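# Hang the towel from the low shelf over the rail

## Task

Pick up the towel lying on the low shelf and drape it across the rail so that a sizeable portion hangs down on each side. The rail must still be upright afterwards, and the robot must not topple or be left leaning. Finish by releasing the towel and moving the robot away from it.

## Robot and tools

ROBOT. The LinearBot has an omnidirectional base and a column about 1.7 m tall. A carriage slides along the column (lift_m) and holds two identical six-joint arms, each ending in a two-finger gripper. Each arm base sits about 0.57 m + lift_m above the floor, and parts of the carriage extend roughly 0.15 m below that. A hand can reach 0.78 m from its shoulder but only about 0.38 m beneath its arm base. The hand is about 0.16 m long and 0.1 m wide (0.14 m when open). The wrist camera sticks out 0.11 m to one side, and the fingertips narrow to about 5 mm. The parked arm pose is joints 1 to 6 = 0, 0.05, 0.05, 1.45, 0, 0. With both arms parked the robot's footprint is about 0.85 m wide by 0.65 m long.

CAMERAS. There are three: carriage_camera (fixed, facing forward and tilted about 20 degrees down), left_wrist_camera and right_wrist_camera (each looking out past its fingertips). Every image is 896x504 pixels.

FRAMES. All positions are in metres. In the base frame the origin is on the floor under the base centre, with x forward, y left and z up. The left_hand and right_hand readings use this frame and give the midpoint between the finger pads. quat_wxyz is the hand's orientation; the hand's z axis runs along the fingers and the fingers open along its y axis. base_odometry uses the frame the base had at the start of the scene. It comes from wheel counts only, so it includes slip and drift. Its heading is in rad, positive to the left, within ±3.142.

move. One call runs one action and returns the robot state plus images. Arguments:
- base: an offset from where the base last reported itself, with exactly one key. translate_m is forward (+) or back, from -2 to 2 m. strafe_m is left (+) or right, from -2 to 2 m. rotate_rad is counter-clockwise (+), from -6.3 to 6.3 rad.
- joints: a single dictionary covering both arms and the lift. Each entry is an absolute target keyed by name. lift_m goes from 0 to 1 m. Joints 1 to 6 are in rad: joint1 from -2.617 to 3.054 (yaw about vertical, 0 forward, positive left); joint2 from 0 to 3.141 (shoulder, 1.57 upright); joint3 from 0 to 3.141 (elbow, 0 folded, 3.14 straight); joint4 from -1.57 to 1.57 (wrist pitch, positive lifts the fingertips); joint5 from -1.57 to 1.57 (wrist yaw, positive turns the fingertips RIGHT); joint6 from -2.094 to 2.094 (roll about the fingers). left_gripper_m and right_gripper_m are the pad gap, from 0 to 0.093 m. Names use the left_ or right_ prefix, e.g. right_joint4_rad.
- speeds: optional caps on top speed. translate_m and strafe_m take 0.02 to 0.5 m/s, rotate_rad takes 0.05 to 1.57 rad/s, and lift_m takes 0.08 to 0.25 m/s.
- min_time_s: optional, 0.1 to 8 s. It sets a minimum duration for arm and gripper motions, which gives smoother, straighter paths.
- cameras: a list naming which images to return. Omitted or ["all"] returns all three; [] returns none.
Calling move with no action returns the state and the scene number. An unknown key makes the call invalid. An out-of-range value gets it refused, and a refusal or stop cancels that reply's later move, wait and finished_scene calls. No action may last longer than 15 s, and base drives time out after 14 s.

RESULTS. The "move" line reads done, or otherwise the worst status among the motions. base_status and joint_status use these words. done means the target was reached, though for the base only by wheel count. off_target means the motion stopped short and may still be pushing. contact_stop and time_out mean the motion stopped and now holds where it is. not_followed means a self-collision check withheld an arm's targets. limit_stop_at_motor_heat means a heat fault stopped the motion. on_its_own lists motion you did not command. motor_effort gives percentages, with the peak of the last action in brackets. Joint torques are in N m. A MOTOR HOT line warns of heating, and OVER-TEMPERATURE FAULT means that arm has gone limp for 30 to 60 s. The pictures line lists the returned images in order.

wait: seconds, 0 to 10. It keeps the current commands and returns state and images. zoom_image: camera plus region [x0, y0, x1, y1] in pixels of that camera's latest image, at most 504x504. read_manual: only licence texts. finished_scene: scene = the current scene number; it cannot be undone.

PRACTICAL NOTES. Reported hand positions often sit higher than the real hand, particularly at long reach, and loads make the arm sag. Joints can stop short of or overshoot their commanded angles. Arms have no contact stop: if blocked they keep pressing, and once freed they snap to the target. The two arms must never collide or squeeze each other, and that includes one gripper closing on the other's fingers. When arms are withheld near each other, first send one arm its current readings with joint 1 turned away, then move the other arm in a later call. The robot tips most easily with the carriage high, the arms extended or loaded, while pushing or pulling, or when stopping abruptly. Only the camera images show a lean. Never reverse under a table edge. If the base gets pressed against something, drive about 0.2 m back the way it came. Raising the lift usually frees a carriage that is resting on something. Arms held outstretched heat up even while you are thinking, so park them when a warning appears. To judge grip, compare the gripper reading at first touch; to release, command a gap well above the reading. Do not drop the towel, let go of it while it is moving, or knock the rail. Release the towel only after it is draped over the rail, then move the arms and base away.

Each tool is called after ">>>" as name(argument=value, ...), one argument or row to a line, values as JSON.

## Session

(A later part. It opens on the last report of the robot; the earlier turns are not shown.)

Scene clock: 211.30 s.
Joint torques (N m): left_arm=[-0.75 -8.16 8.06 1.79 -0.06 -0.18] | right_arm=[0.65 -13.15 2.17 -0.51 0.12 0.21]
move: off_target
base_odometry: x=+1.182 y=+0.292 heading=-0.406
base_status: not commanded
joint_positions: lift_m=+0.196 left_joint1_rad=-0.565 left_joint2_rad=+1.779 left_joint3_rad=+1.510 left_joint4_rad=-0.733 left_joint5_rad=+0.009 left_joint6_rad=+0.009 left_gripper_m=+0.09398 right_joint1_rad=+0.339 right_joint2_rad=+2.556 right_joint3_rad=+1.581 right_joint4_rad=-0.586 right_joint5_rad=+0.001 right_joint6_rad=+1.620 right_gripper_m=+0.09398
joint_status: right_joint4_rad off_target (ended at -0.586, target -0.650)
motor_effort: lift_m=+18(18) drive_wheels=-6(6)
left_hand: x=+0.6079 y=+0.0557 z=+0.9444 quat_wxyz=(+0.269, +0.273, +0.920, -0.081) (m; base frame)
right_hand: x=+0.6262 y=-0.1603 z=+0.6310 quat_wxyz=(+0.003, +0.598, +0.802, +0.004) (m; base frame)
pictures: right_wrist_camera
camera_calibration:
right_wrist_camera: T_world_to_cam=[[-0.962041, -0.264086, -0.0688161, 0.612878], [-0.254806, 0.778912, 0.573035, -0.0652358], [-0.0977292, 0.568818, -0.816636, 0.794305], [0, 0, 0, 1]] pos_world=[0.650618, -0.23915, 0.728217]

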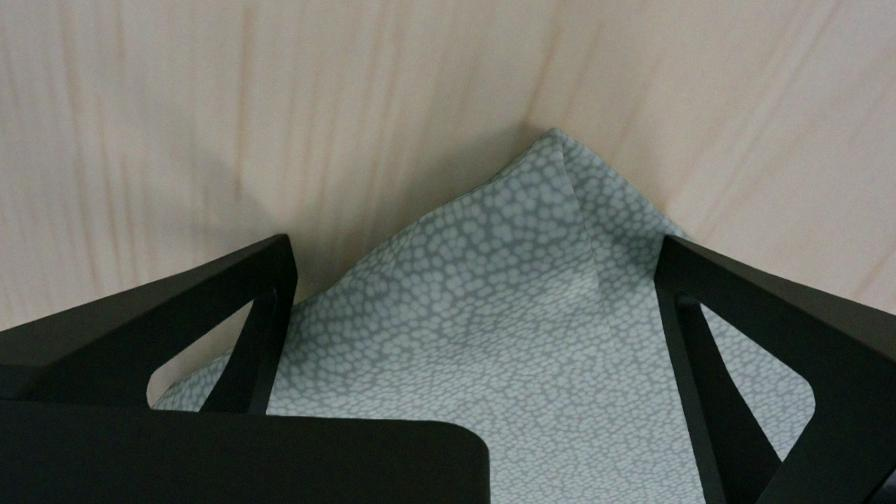

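>>> move(
)

>>> zoom_image(
  camera="carriage_camera",
  region=[440, 330, 580, 450],
)

>>> zoom_image(
  camera="right_wrist_camera",
  region=[200, 80, 704, 440],
)

Scene clock: 223.97 s.
Joint torques (N m): left_arm=[-0.76 -8.24 8.09 1.81 -0.07 -0.16] | right_arm=[0.66 -12.85 2.19 -0.42 0.16 0.22]
base_odometry: x=+1.182 y=+0.292 heading=-0.406
base_status: not commanded
joint_positions: lift_m=+0.196 left_joint1_rad=-0.565 left_joint2_rad=+1.779 left_joint3_rad=+1.510 left_joint4_rad=-0.733 left_joint5_rad=+0.009 left_joint6_rad=+0.009 left_gripper_m=+0.09398 right_joint1_rad=+0.339 right_joint2_rad=+2.556 right_joint3_rad=+1.581 right_joint4_rad=-0.586 right_joint5_rad=+0.001 right_joint6_rad=+1.620 right_gripper_m=+0.09398
joint_status: right_joint4_rad off_target (ended at -0.586, target -0.650)
motor_effort: lift_m=+18(18) drive_wheels=-6(6)
left_hand: x=+0.6079 y=+0.0557 z=+0.9444 quat_wxyz=(+0.269, +0.273, +0.920, -0.081) (m; base frame)
right_hand: x=+0.6262 y=-0.1603 z=+0.6310 quat_wxyz=(+0.003, +0.598, +0.802, +0.004) (m; base frame)
pictures: carriage_camera, left_wrist_camera, right_wrist_camera
camera_calibration:
carriage_camera: T_world_to_cam=[[-0.00554303, -0.999684, -0.0245377, 0.0332416], [-0.377596, 0.0248139, -0.925638, 1.17199], [0.925954, 0.00413448, -0.377614, 0.312763], [0, 0, 0, 1]] pos_world=[0.15312, 0.00285626, 1.20376]
left_wrist_camera: T_world_to_cam=[[-0.57112, -0.820829, 0.00786601, 0.3842], [-0.819008, 0.570445, 0.0617962, 0.409673], [-0.0552112, 0.0288507, -0.998058, 1.09542], [0, 0, 0, 1]] pos_world=[0.615429, 0.0500633, 1.06495]
right_wrist_camera: T_world_to_cam=[[-0.962143, -0.263716, -0.0688116, 0.613027], [-0.254499, 0.778983, 0.573076, -0.0654477], [-0.0975261, 0.568893, -0.816608, 0.794171], [0, 0, 0, 1]] pos_world=[0.650616, -0.239151, 0.728217]

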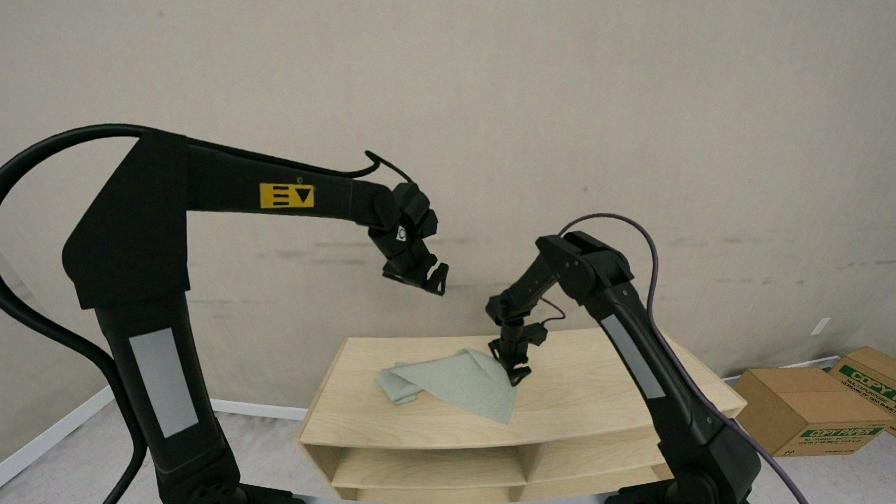

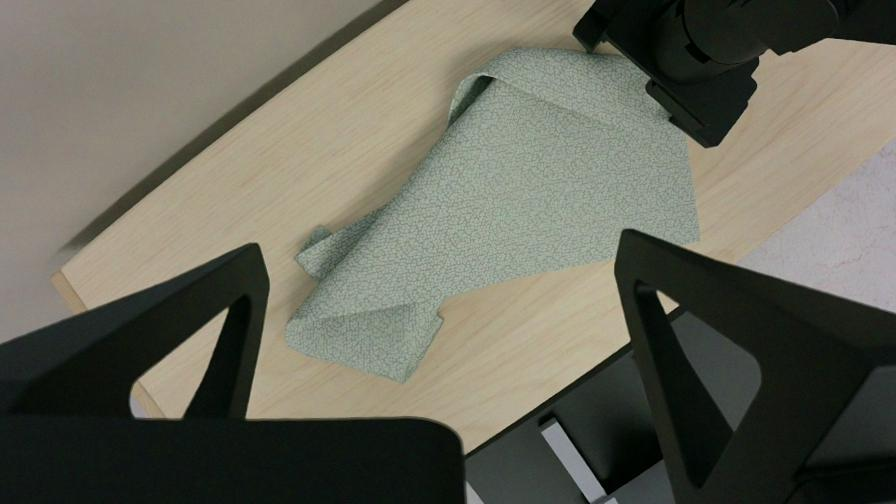

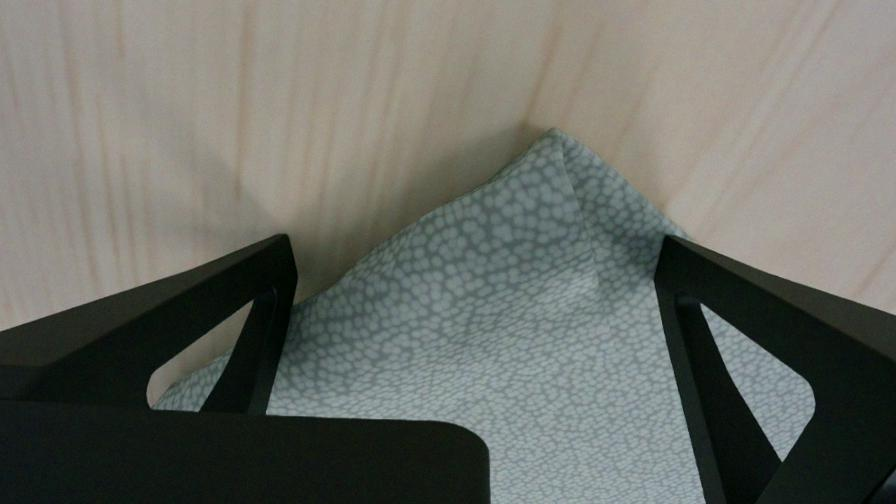

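Scaled by 3.600 from the camera's 896x504 image, which has a finer 1280x720 frame.

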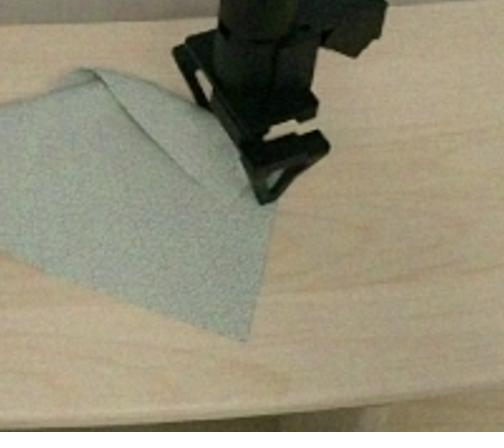

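Scaled by 1.000.

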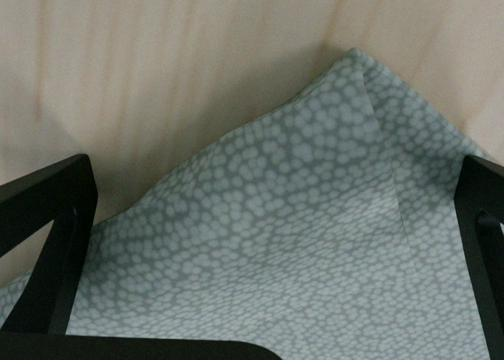

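>>> move(
  joints={"lift_m": 0.212, "right_joint4_rad": -0.62, "right_joint3_rad": 1.56},
  cameras=["right_wrist_camera", "carriage_camera"],
)

>>> zoom_image(
  camera="carriage_camera",
  region=[440, 330, 580, 450],
)

Scene clock: 240.57 s.
Joint torques (N m): left_arm=[-0.85 -8.47 7.9 1.78 -0.07 -0.17] | right_arm=[0.36 -12.72 4.22 0.04 0.13 0.21]
move: done
base_odometry: x=+1.182 y=+0.292 heading=-0.406
base_status: not commanded
joint_positions: lift_m=+0.212 left_joint1_rad=-0.565 left_joint2_rad=+1.782 left_joint3_rad=+1.514 left_joint4_rad=-0.730 left_joint5_rad=+0.009 left_joint6_rad=+0.009 left_gripper_m=+0.09398 right_joint1_rad=+0.342 right_joint2_rad=+2.558 right_joint3_rad=+1.565 right_joint4_rad=-0.607 right_joint5_rad=+0.001 right_joint6_rad=+1.621 right_gripper_m=+0.09398
joint_status: all done
motor_effort: lift_m=+24(30) drive_wheels=+7(8)
left_hand: x=+0.6092 y=+0.0549 z=+0.9609 quat_wxyz=(+0.270, +0.273, +0.920, -0.082) (m; base frame)
right_hand: x=+0.6142 y=-0.1633 z=+0.6439 quat_wxyz=(-0.007, +0.597, +0.802, -0.012) (m; base frame)
pictures: carriage_camera, right_wrist_camera
camera_calibration:
carriage_camera: T_world_to_cam=[[-0.00554303, -0.999684, -0.0245377, 0.0336416], [-0.377596, 0.0248139, -0.925638, 1.18708], [0.925954, 0.00413448, -0.377614, 0.318918], [0, 0, 0, 1]] pos_world=[0.15312, 0.00285626, 1.22006]
right_wrist_camera: T_world_to_cam=[[-0.963352, -0.266516, -0.030375, 0.57717], [-0.235435, 0.785829, 0.571877, -0.0832663], [-0.128544, 0.55807, -0.819777, 0.824638], [0, 0, 0, 1]] pos_world=[0.642416, -0.240948, 0.741169]

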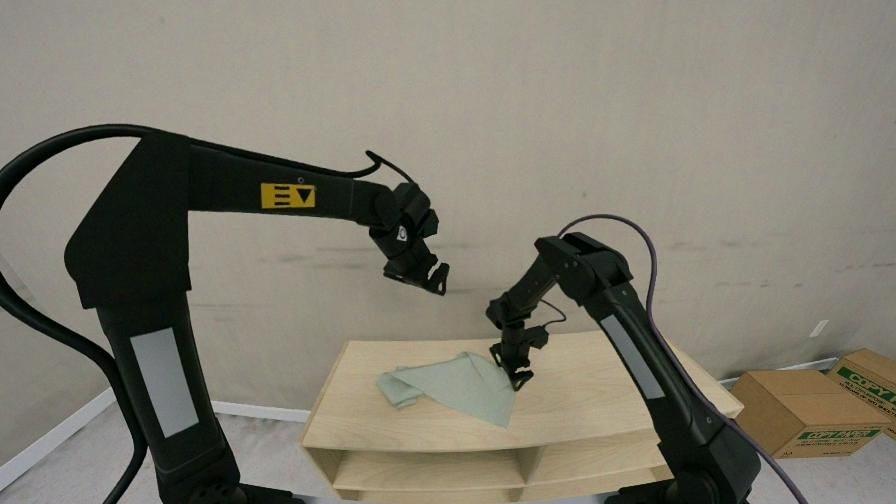

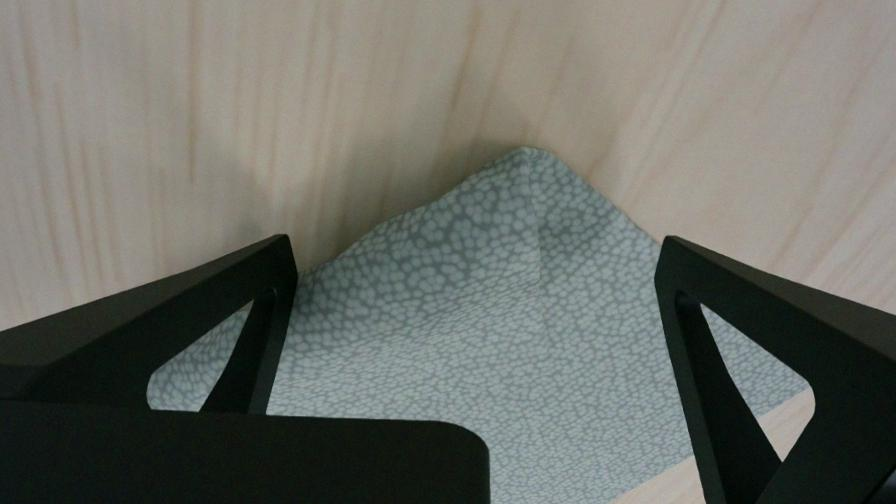

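Scaled by 3.600 from the camera's 896x504 image, which has a finer 1280x720 frame.

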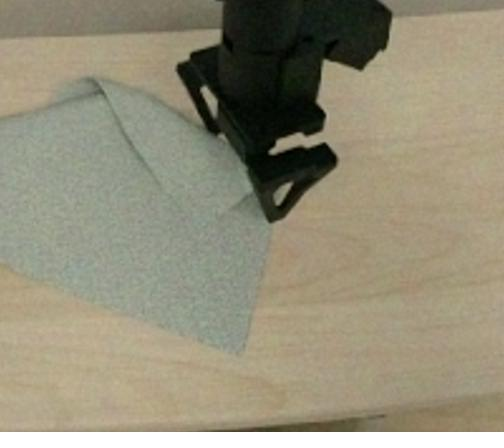

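>>> move(
  joints={"right_joint1_rad": 0.314, "right_joint2_rad": 2.523, "right_joint3_rad": 1.458, "right_joint4_rad": -0.525, "right_joint6_rad": 1.602},
  cameras=["right_wrist_camera"],
)

Scene clock: 251.87 s.
Joint torques (N m): left_arm=[-0.8 -8.54 7.84 1.76 -0.06 -0.18] | right_arm=[-0.85 -15.17 3.19 0.29 0.23 -0.06]
move: done
base_odometry: x=+1.182 y=+0.292 heading=-0.406
base_status: not commanded
joint_positions: lift_m=+0.212 left_joint1_rad=-0.565 left_joint2_rad=+1.782 left_joint3_rad=+1.514 left_joint4_rad=-0.730 left_joint5_rad=+0.009 left_joint6_rad=+0.009 left_gripper_m=+0.09398 right_joint1_rad=+0.321 right_joint2_rad=+2.542 right_joint3_rad=+1.472 right_joint4_rad=-0.544 right_joint5_rad=-0.004 right_joint6_rad=+1.614 right_gripper_m=+0.09399
joint_status: all done
motor_effort: lift_m=+24(24) drive_wheels=-6(6)
left_hand: x=+0.6092 y=+0.0549 z=+0.9609 quat_wxyz=(+0.270, +0.273, +0.920, -0.082) (m; base frame)
right_hand: x=+0.5979 y=-0.1770 z=+0.6337 quat_wxyz=(-0.014, +0.603, +0.798, -0.017) (m; base frame)
pictures: right_wrist_camera
camera_calibration:
right_wrist_camera: T_world_to_cam=[[-0.967607, -0.252006, -0.0151578, 0.552926], [-0.214497, 0.788953, 0.575799, -0.085005], [-0.133146, 0.560398, -0.817451, 0.823522], [0, 0, 0, 1]] pos_world=[0.62643, -0.255095, 0.730516]

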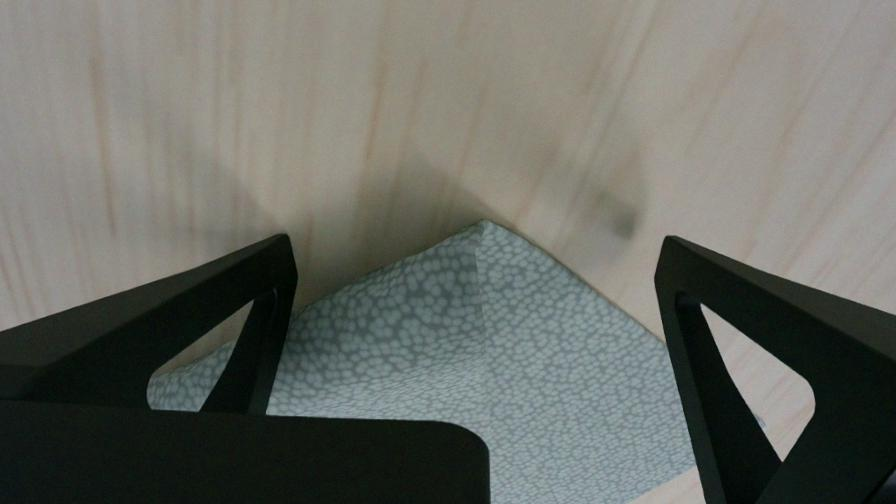

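>>> move(
  joints={"right_joint1_rad": 0.352, "right_joint6_rad": 1.64, "lift_m": 0.207},
  cameras=["right_wrist_camera"],
)

Scene clock: 258.80 s.
Joint torques (N m): left_arm=[-0.75 -8.77 7.83 1.76 -0.07 -0.14] | right_arm=[0.73 -14.2 3.26 0.29 0.13 0.18]
move: done
base_odometry: x=+1.182 y=+0.292 heading=-0.406
base_status: not commanded
joint_positions: lift_m=+0.208 left_joint1_rad=-0.565 left_joint2_rad=+1.784 left_joint3_rad=+1.514 left_joint4_rad=-0.730 left_joint5_rad=+0.009 left_joint6_rad=+0.009 left_gripper_m=+0.09398 right_joint1_rad=+0.343 right_joint2_rad=+2.531 right_joint3_rad=+1.471 right_joint4_rad=-0.539 right_joint5_rad=+0.006 right_joint6_rad=+1.629 right_gripper_m=+0.09399
joint_status: all done
motor_effort: lift_m=+18(19) drive_wheels=+7(7)
left_hand: x=+0.6092 y=+0.0549 z=+0.9557 quat_wxyz=(+0.269, +0.273, +0.920, -0.081) (m; base frame)
right_hand: x=+0.5995 y=-0.1690 z=+0.6333 quat_wxyz=(-0.005, +0.600, +0.800, -0.013) (m; base frame)
pictures: right_wrist_camera
camera_calibration:
right_wrist_camera: T_world_to_cam=[[-0.965234, -0.259472, -0.0315742, 0.564138], [-0.230982, 0.790172, 0.567693, -0.0754766], [-0.122351, 0.55525, -0.822634, 0.81475], [0, 0, 0, 1]] pos_world=[0.626777, -0.246373, 0.730901]

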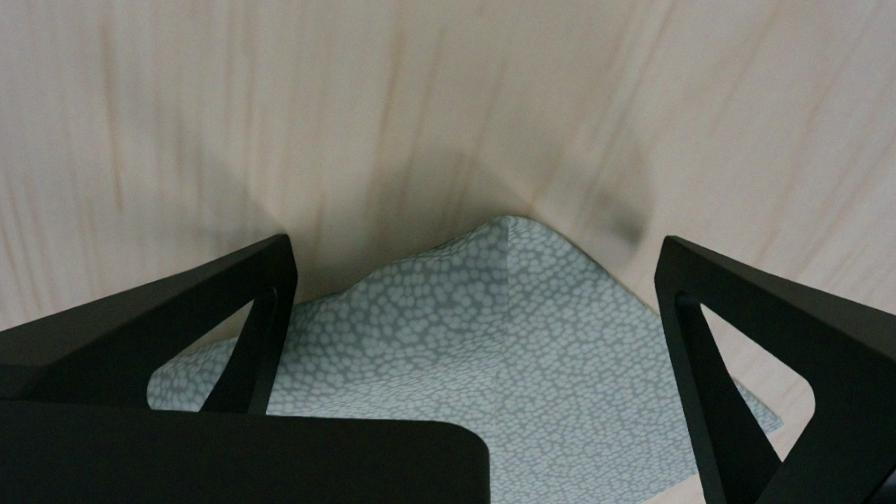

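>>> move(
  joints={"lift_m": 0.197},
  cameras=["right_wrist_camera", "carriage_camera"],
)

>>> zoom_image(
  camera="carriage_camera",
  region=[440, 330, 580, 450],
)

Scene clock: 263.43 s.
Joint torques (N m): left_arm=[-0.68 -8.91 7.84 1.78 -0.07 -0.16] | right_arm=[0.7 -12.18 3.38 0.33 0.16 0.18]
move: done
base_odometry: x=+1.182 y=+0.292 heading=-0.406
base_status: not commanded
joint_positions: lift_m=+0.197 left_joint1_rad=-0.565 left_joint2_rad=+1.786 left_joint3_rad=+1.514 left_joint4_rad=-0.730 left_joint5_rad=+0.009 left_joint6_rad=+0.009 left_gripper_m=+0.09398 right_joint1_rad=+0.343 right_joint2_rad=+2.509 right_joint3_rad=+1.471 right_joint4_rad=-0.543 right_joint5_rad=+0.006 right_joint6_rad=+1.629 right_gripper_m=+0.09399
joint_status: all done
motor_effort: lift_m=+19(20) drive_wheels=+7(8)
left_hand: x=+0.6092 y=+0.0550 z=+0.9449 quat_wxyz=(+0.269, +0.273, +0.920, -0.081) (m; base frame)
right_hand: x=+0.6043 y=-0.1672 z=+0.6319 quat_wxyz=(+0.000, +0.600, +0.800, -0.006) (m; base frame)
pictures: carriage_camera, right_wrist_camera
camera_calibration:
carriage_camera: T_world_to_cam=[[-0.00554303, -0.999684, -0.0245377, 0.0332883], [-0.377596, 0.0248139, -0.925638, 1.17375], [0.925954, 0.00413448, -0.377614, 0.31348], [0, 0, 0, 1]] pos_world=[0.15312, 0.00285626, 1.20566]
right_wrist_camera: T_world_to_cam=[[-0.964526, -0.259249, -0.049802, 0.580309], [-0.240801, 0.78669, 0.568448, -0.0701459], [-0.108191, 0.560275, -0.82121, 0.804603], [0, 0, 0, 1]] pos_world=[0.629882, -0.245171, 0.729523]

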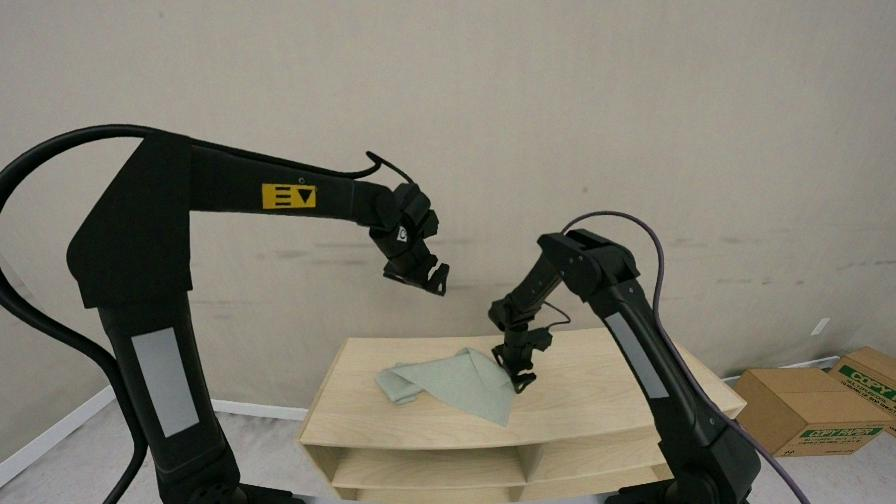

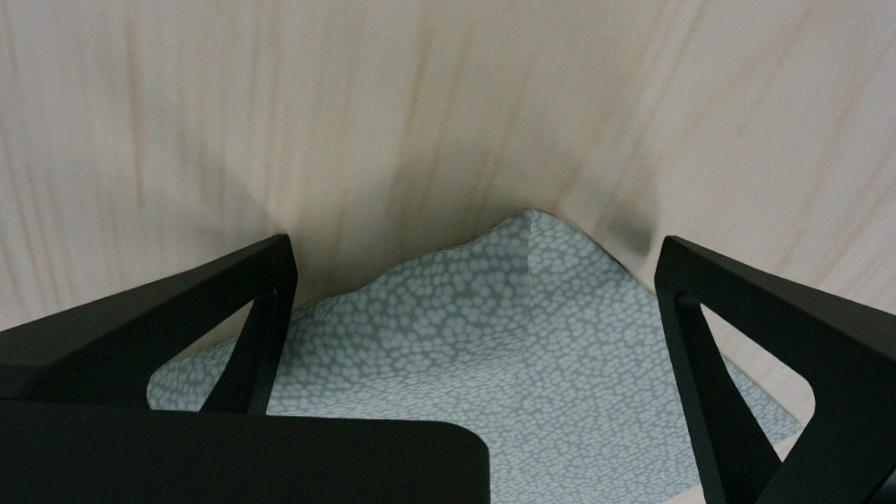

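Scaled by 3.600 from the camera's 896x504 image, which has a finer 1280x720 frame.

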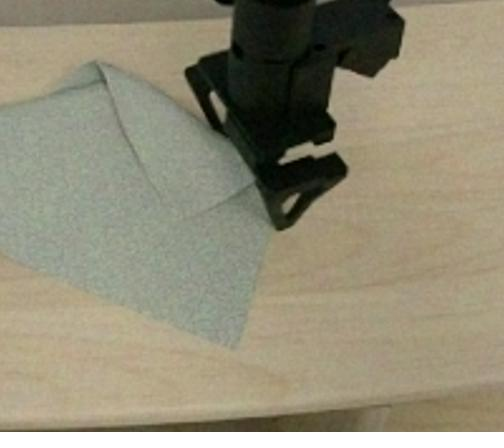

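>>> move(
  joints={"right_gripper_m": 0.0},
  min_time_s=2.5,
  cameras=["right_wrist_camera", "carriage_camera"],
)

>>> zoom_image(
  camera="carriage_camera",
  region=[440, 330, 580, 450],
)

Scene clock: 272.00 s.
Joint torques (N m): left_arm=[-0.73 -8.88 7.83 1.78 -0.07 -0.17] | right_arm=[0.44 -12.23 3.51 0.38 0.09 0.18]
move: done
base_odometry: x=+1.182 y=+0.292 heading=-0.406
base_status: not commanded
joint_positions: lift_m=+0.197 left_joint1_rad=-0.565 left_joint2_rad=+1.786 left_joint3_rad=+1.514 left_joint4_rad=-0.730 left_joint5_rad=+0.009 left_joint6_rad=+0.009 left_gripper_m=+0.09398 right_joint1_rad=+0.345 right_joint2_rad=+2.509 right_joint3_rad=+1.469 right_joint4_rad=-0.547 right_joint5_rad=+0.006 right_joint6_rad=+1.630 right_gripper_m=+0.00285
joint_status: all done
motor_effort: lift_m=+19(19) drive_wheels=+7(7)
left_hand: x=+0.6092 y=+0.0550 z=+0.9449 quat_wxyz=(+0.269, +0.273, +0.920, -0.081) (m; base frame)
right_hand: x=+0.6023 y=-0.1670 z=+0.6316 quat_wxyz=(-0.002, +0.599, +0.801, -0.008) (m; base frame)
pictures: carriage_camera, right_wrist_camera
camera_calibration:
carriage_camera: T_world_to_cam=[[-0.00554303, -0.999684, -0.0245377, 0.0332883], [-0.377596, 0.0248139, -0.925638, 1.17375], [0.925954, 0.00413448, -0.377614, 0.31348], [0, 0, 0, 1]] pos_world=[0.15312, 0.00285626, 1.20566]
right_wrist_camera: T_world_to_cam=[[-0.96431, -0.261132, -0.0437793, 0.574191], [-0.239021, 0.787394, 0.568225, -0.0714638], [-0.11391, 0.558409, -0.821708, 0.807429], [0, 0, 0, 1]] pos_world=[0.628591, -0.244666, 0.729216]

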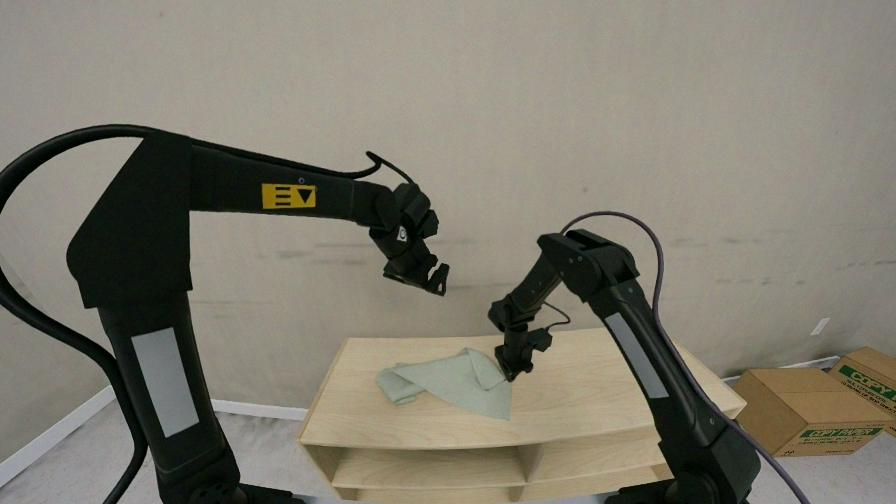

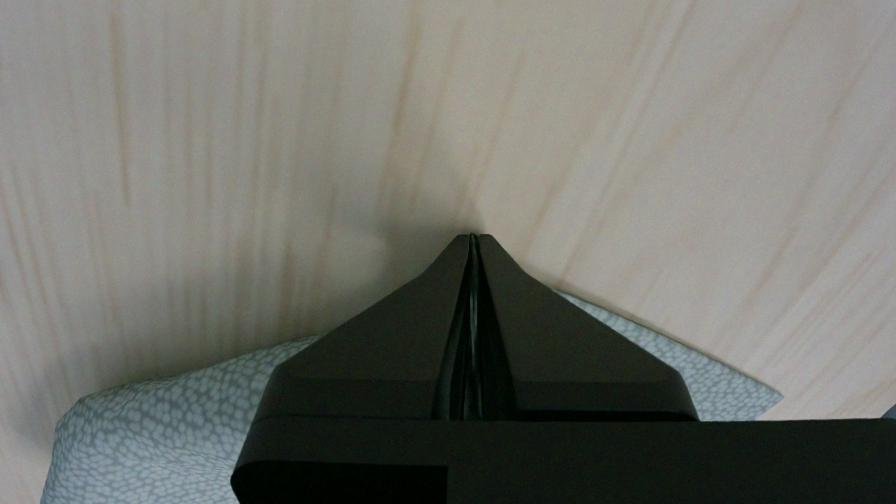

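Scaled by 3.600 from the camera's 896x504 image, which has a finer 1280x720 frame.

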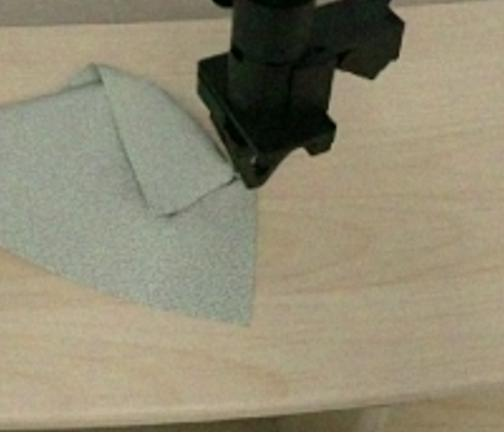

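>>> move(
  joints={"lift_m": 0.26},
  speeds={"lift_m": 0.1},
  cameras=["right_wrist_camera", "left_wrist_camera"],
)

Scene clock: 275.63 s.
Joint torques (N m): left_arm=[-0.75 -8.98 7.97 1.74 -0.06 -0.18] | right_arm=[0.5 -12.25 4 0.27 0.11 0.19]
move: done
base_odometry: x=+1.182 y=+0.292 heading=-0.406
base_status: not commanded
joint_positions: lift_m=+0.260 left_joint1_rad=-0.565 left_joint2_rad=+1.786 left_joint3_rad=+1.514 left_joint4_rad=-0.728 left_joint5_rad=+0.009 left_joint6_rad=+0.009 left_gripper_m=+0.09398 right_joint1_rad=+0.345 right_joint2_rad=+2.509 right_joint3_rad=+1.464 right_joint4_rad=-0.534 right_joint5_rad=+0.006 right_joint6_rad=+1.630 right_gripper_m=+0.00278
joint_status: all done
motor_effort: lift_m=+24(30) drive_wheels=+7(8)
left_hand: x=+0.6097 y=+0.0546 z=+1.0074 quat_wxyz=(+0.270, +0.273, +0.920, -0.081) (m; base frame)
right_hand: x=+0.6028 y=-0.1667 z=+0.6927 quat_wxyz=(+0.000, +0.599, +0.801, -0.005) (m; base frame)
pictures: left_wrist_camera, right_wrist_camera
camera_calibration:
left_wrist_camera: T_world_to_cam=[[-0.570725, -0.821106, 0.00768079, 0.383775], [-0.81935, 0.570072, 0.0606976, 0.409133], [-0.0542178, 0.0283484, -0.998127, 1.1579], [0, 0, 0, 1]] pos_world=[0.617032, 0.0490605, 1.12795]
right_wrist_camera: T_world_to_cam=[[-0.964008, -0.26103, -0.0505104, 0.582028], [-0.242597, 0.785866, 0.568824, -0.104842], [-0.108786, 0.560605, -0.820906, 0.854404], [0, 0, 0, 1]] pos_world=[0.628593, -0.244665, 0.790422]

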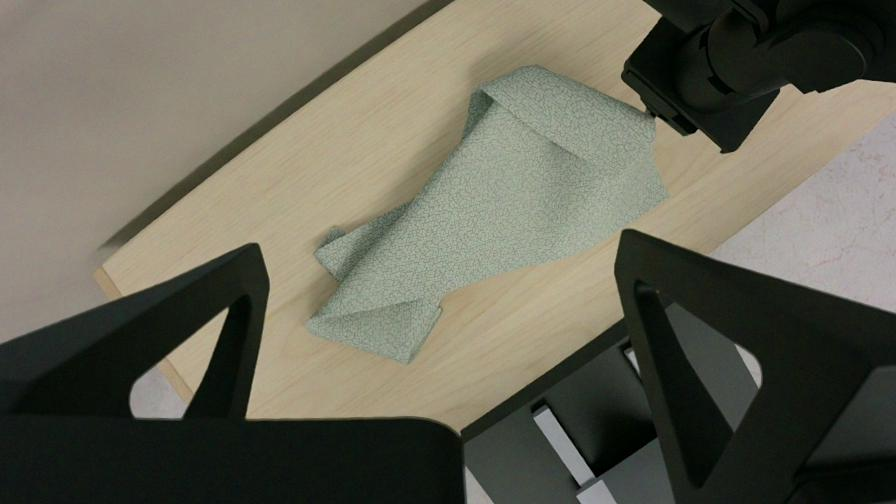

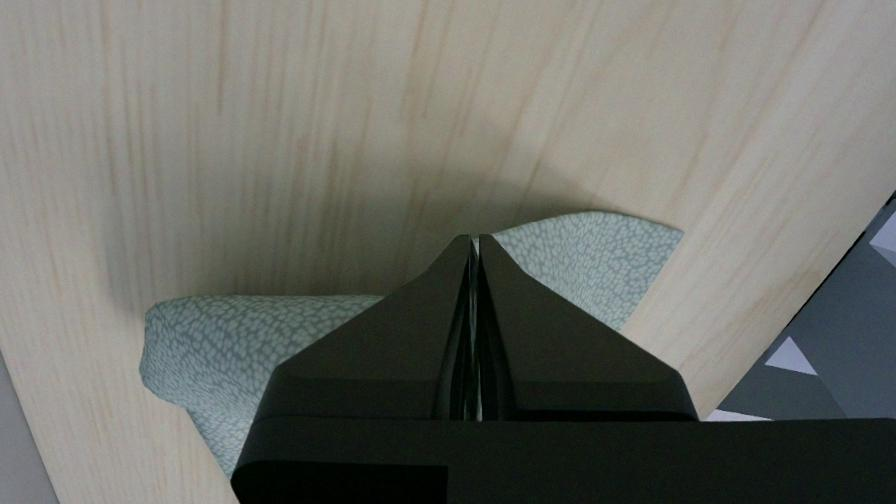

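>>> move(
  joints={"lift_m": 0.4},
  speeds={"lift_m": 0.1},
)

Scene clock: 279.57 s.
Joint torques (N m): left_arm=[-0.77 -8.94 7.77 1.75 -0.06 -0.17] | right_arm=[0.59 -12.49 4.16 0.26 0.09 0.19]
move: done
base_odometry: x=+1.182 y=+0.292 heading=-0.406
base_status: not commanded
joint_positions: lift_m=+0.400 left_joint1_rad=-0.565 left_joint2_rad=+1.786 left_joint3_rad=+1.515 left_joint4_rad=-0.726 left_joint5_rad=+0.009 left_joint6_rad=+0.009 left_gripper_m=+0.09398 right_joint1_rad=+0.345 right_joint2_rad=+2.511 right_joint3_rad=+1.462 right_joint4_rad=-0.530 right_joint5_rad=+0.006 right_joint6_rad=+1.630 right_gripper_m=+0.00277
joint_status: all done
motor_effort: lift_m=+24(30) drive_wheels=+7(7)
left_hand: x=+0.6101 y=+0.0544 z=+1.1479 quat_wxyz=(+0.271, +0.273, +0.920, -0.082) (m; base frame)
right_hand: x=+0.6025 y=-0.1666 z=+0.8318 quat_wxyz=(+0.000, +0.599, +0.801, -0.005) (m; base frame)
pictures: carriage_camera, left_wrist_camera, right_wrist_camera
camera_calibration:
carriage_camera: T_world_to_cam=[[-0.00554303, -0.999684, -0.0245377, 0.0382547], [-0.377596, 0.0248139, -0.925638, 1.3611], [0.925954, 0.00413448, -0.377614, 0.389909], [0, 0, 0, 1]] pos_world=[0.15312, 0.00285626, 1.40806]
left_wrist_camera: T_world_to_cam=[[-0.570766, -0.821079, 0.0075261, 0.382949], [-0.819451, 0.570169, 0.0583717, 0.403841], [-0.0522189, 0.0271493, -0.998267, 1.29714], [0, 0, 0, 1]] pos_world=[0.617237, 0.048957, 1.26844]
right_wrist_camera: T_world_to_cam=[[-0.963896, -0.261373, -0.0508813, 0.588856], [-0.243089, 0.785743, 0.568784, -0.183691], [-0.108685, 0.560617, -0.820912, 0.968412], [0, 0, 0, 1]] pos_world=[0.628195, -0.244664, 0.929422]

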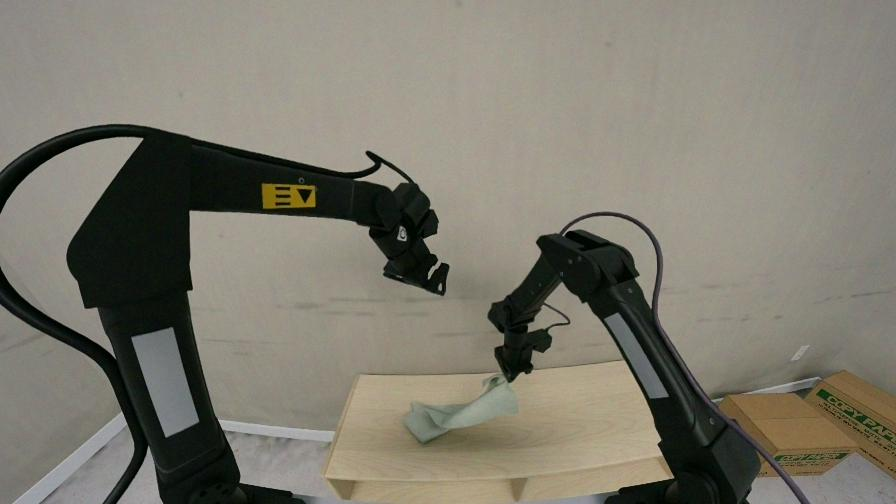

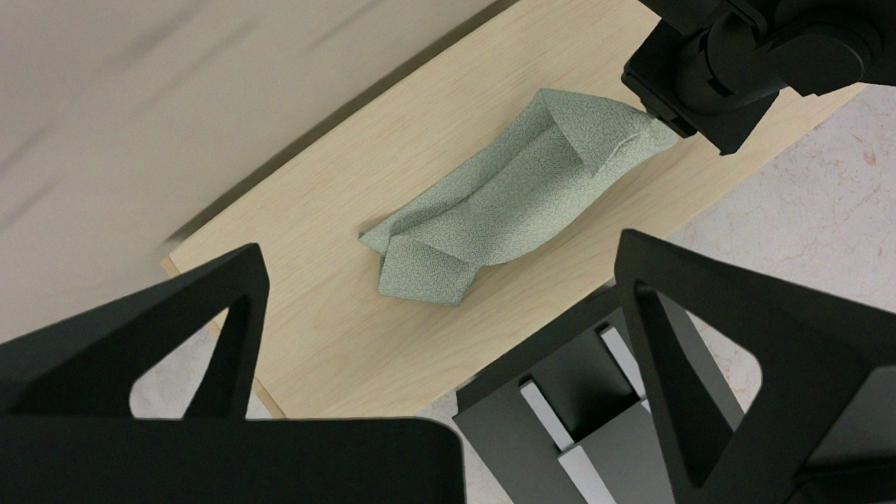

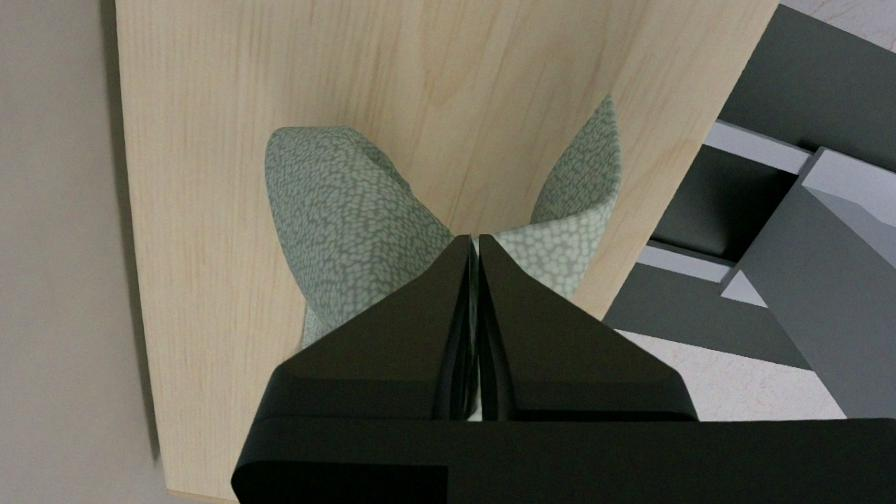

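>>> move(
  joints={"lift_m": 0.75},
  speeds={"lift_m": 0.15},
)

Scene clock: 284.33 s.
Joint torques (N m): left_arm=[-0.83 -9.02 7.82 1.73 -0.07 -0.17] | right_arm=[0.4 -12.56 4.23 0.17 0.1 0.17]
move: done
base_odometry: x=+1.182 y=+0.292 heading=-0.406
base_status: not commanded
joint_positions: lift_m=+0.750 left_joint1_rad=-0.565 left_joint2_rad=+1.786 left_joint3_rad=+1.515 left_joint4_rad=-0.726 left_joint5_rad=+0.009 left_joint6_rad=+0.009 left_gripper_m=+0.09398 right_joint1_rad=+0.345 right_joint2_rad=+2.512 right_joint3_rad=+1.461 right_joint4_rad=-0.529 right_joint5_rad=+0.006 right_joint6_rad=+1.630 right_gripper_m=+0.00277
joint_status: all done
motor_effort: lift_m=+25(30) drive_wheels=+7(7)
left_hand: x=+0.6103 y=+0.0543 z=+1.4979 quat_wxyz=(+0.271, +0.272, +0.920, -0.082) (m; base frame)
right_hand: x=+0.6022 y=-0.1668 z=+1.1810 quat_wxyz=(+0.000, +0.599, +0.801, -0.005) (m; base frame)
pictures: carriage_camera, left_wrist_camera, right_wrist_camera
camera_calibration:
carriage_camera: T_world_to_cam=[[-0.00554303, -0.999684, -0.0245377, 0.0468404], [-0.377596, 0.0248139, -0.925638, 1.68498], [0.925954, 0.00413448, -0.377614, 0.522036], [0, 0, 0, 1]] pos_world=[0.15312, 0.00285626, 1.75796]
left_wrist_camera: T_world_to_cam=[[-0.570467, -0.821284, 0.00771772, 0.379886], [-0.81969, 0.569901, 0.0576273, 0.384861], [-0.0517267, 0.0265484, -0.998308, 1.64633], [0, 0, 0, 1]] pos_world=[0.617339, 0.0489542, 1.61844]
right_wrist_camera: T_world_to_cam=[[-0.963926, -0.261408, -0.0501291, 0.605357], [-0.242698, 0.785859, 0.568791, -0.38253], [-0.109292, 0.560439, -0.820953, 1.25549], [0, 0, 0, 1]] pos_world=[0.627895, -0.244764, 1.27862]

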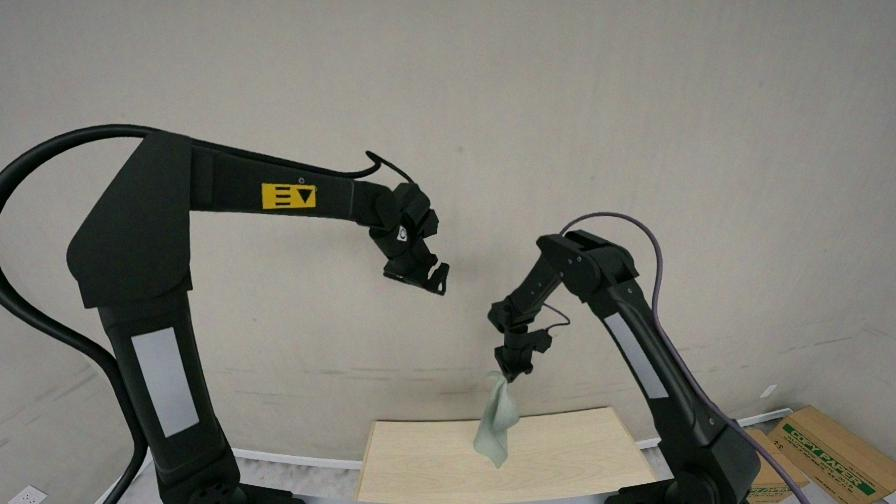

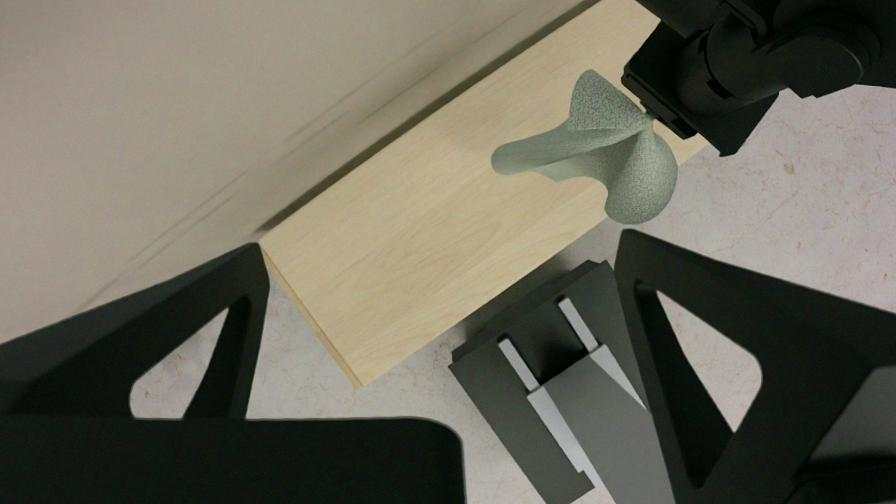

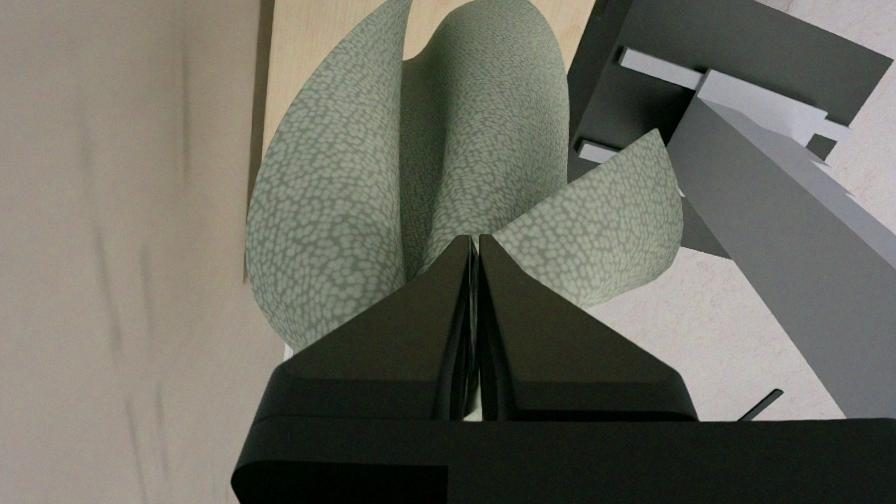

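>>> zoom_image(
  camera="carriage_camera",
  region=[430, 330, 590, 500],
)

Scaled by 2.965 from the camera's 896x504 image, which has a finer 1280x720 frame.

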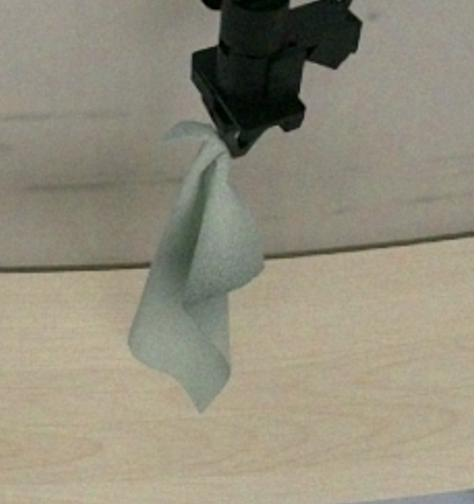

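>>> move(
  base={"translate_m": -0.5},
  speeds={"translate_m": 0.2},
  joints={"left_joint1_rad": 0.0, "left_joint2_rad": 0.05, "left_joint3_rad": 0.05, "left_joint4_rad": 1.45, "left_joint5_rad": 0.0, "left_joint6_rad": 0.0},
  min_time_s=3,
  cameras=["carriage_camera", "right_wrist_camera"],
)

>>> zoom_image(
  camera="carriage_camera",
  region=[400, 300, 604, 504],
)

Scene clock: 306.97 s.
Joint torques (N m): left_arm=[0.24 2.81 4.77 0.08 -0.06 -0.17] | right_arm=[0.2 -12.4 4.19 0.22 0.11 0.18]
move: done
base_odometry: x=+0.722 y=+0.489 heading=-0.405
base_status: done
joint_positions: lift_m=+0.750 left_joint1_rad=-0.006 left_joint2_rad=+0.060 left_joint3_rad=+0.060 left_joint4_rad=+1.435 left_joint5_rad=+0.008 left_joint6_rad=+0.009 left_gripper_m=+0.09398 right_joint1_rad=+0.348 right_joint2_rad=+2.512 right_joint3_rad=+1.461 right_joint4_rad=-0.527 right_joint5_rad=+0.006 right_joint6_rad=+1.630 right_gripper_m=+0.00277
joint_status: all done
motor_effort: lift_m=+25(25) drive_wheels=-6(13)
left_hand: x=+0.2556 y=+0.3013 z=+1.7738 quat_wxyz=(+0.998, +0.005, +0.068, +0.001) (m; base frame)
right_hand: x=+0.6022 y=-0.1655 z=+1.1810 quat_wxyz=(+0.000, +0.598, +0.802, -0.005) (m; base frame)
pictures: carriage_camera, right_wrist_camera
camera_calibration:
carriage_camera: T_world_to_cam=[[-0.00554303, -0.999684, -0.0245377, 0.0468404], [-0.377596, 0.0248139, -0.925638, 1.68498], [0.925954, 0.00413448, -0.377614, 0.522036], [0, 0, 0, 1]] pos_world=[0.15312, 0.00285626, 1.75796]
right_wrist_camera: T_world_to_cam=[[-0.963132, -0.263944, -0.0520571, 0.607133], [-0.245791, 0.784644, 0.56914, -0.382252], [-0.109375, 0.560952, -0.820591, 1.25454], [0, 0, 0, 1]] pos_world=[0.628009, -0.243555, 1.27862]

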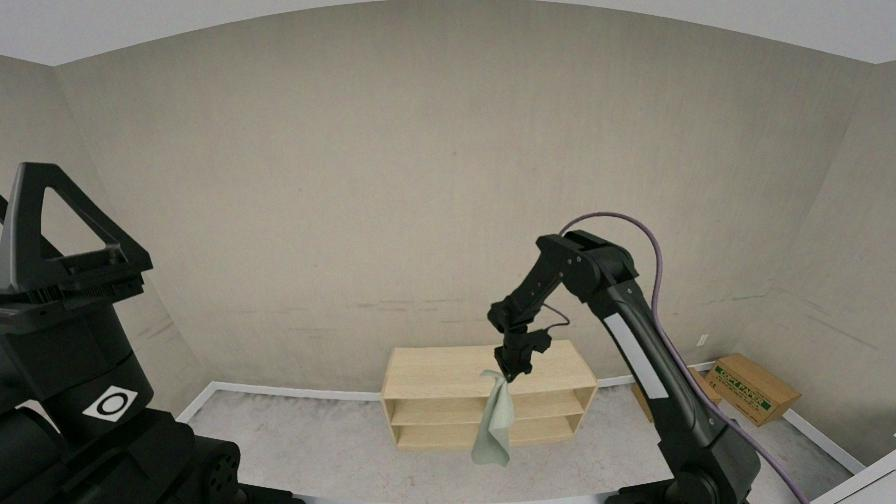

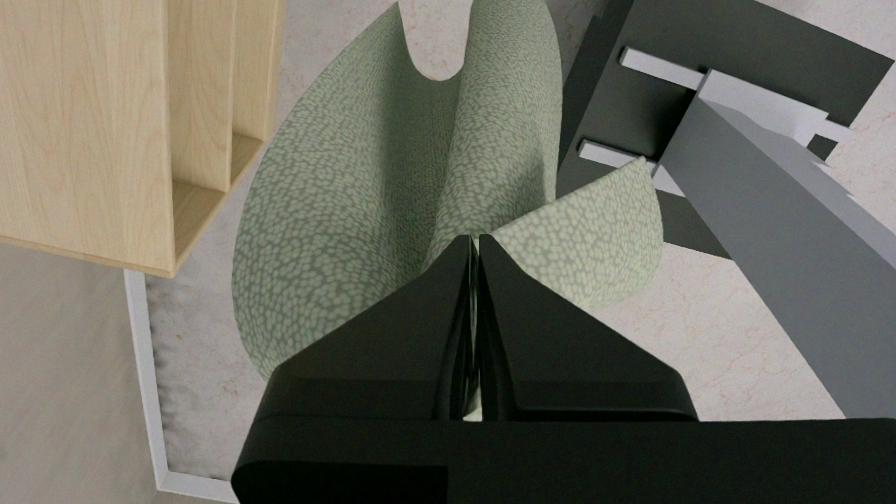

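Scaled by 2.471 from the camera's 896x504 image, which has a finer 1280x720 frame.

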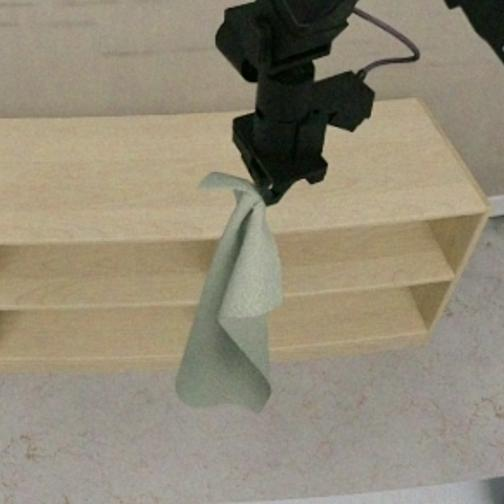

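>>> move(
  base={"rotate_rad": 1.411},
  speeds={"rotate_rad": 0.7},
  joints={"lift_m": 0.6},
  cameras=["carriage_camera"],
)

Scene clock: 315.53 s.
Joint torques (N m): left_arm=[0.25 3.1 5.44 0.06 -0.06 -0.16] | right_arm=[-0.09 -12.48 4.27 0.18 0.11 0.18]
move: done
base_odometry: x=+0.722 y=+0.489 heading=+1.006
base_status: done
joint_positions: lift_m=+0.600 left_joint1_rad=-0.006 left_joint2_rad=+0.059 left_joint3_rad=+0.051 left_joint4_rad=+1.437 left_joint5_rad=+0.008 left_joint6_rad=+0.008 left_gripper_m=+0.09399 right_joint1_rad=+0.351 right_joint2_rad=+2.513 right_joint3_rad=+1.459 right_joint4_rad=-0.526 right_joint5_rad=+0.006 right_joint6_rad=+1.630 right_gripper_m=+0.00277
joint_status: all done
motor_effort: lift_m=+20(21) drive_wheels=+7(14)
left_hand: x=+0.2574 y=+0.3013 z=+1.6221 quat_wxyz=(+0.997, +0.005, +0.071, +0.001) (m; base frame)
right_hand: x=+0.6011 y=-0.1646 z=+1.0311 quat_wxyz=(+0.000, +0.597, +0.803, -0.005) (m; base frame)
pictures: carriage_camera
camera_calibration:
carriage_camera: T_world_to_cam=[[-0.00554303, -0.999684, -0.0245377, 0.0431745], [-0.377596, 0.0248139, -0.925638, 1.54669], [0.925954, 0.00413448, -0.377614, 0.465621], [0, 0, 0, 1]] pos_world=[0.15312, 0.00285626, 1.60856]

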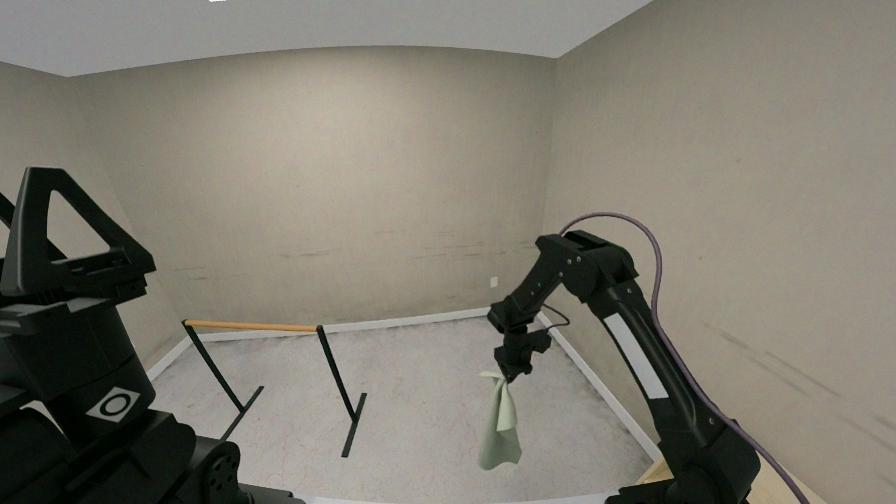

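>>> zoom_image(
  camera="carriage_camera",
  region=[170, 290, 390, 470],
)

Scaled by 2.291 from the camera's 896x504 image, which has a finer 1280x720 frame.

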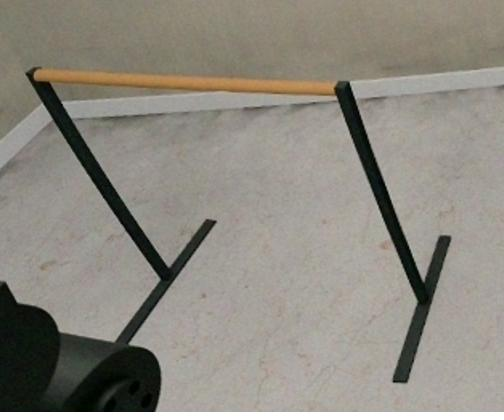

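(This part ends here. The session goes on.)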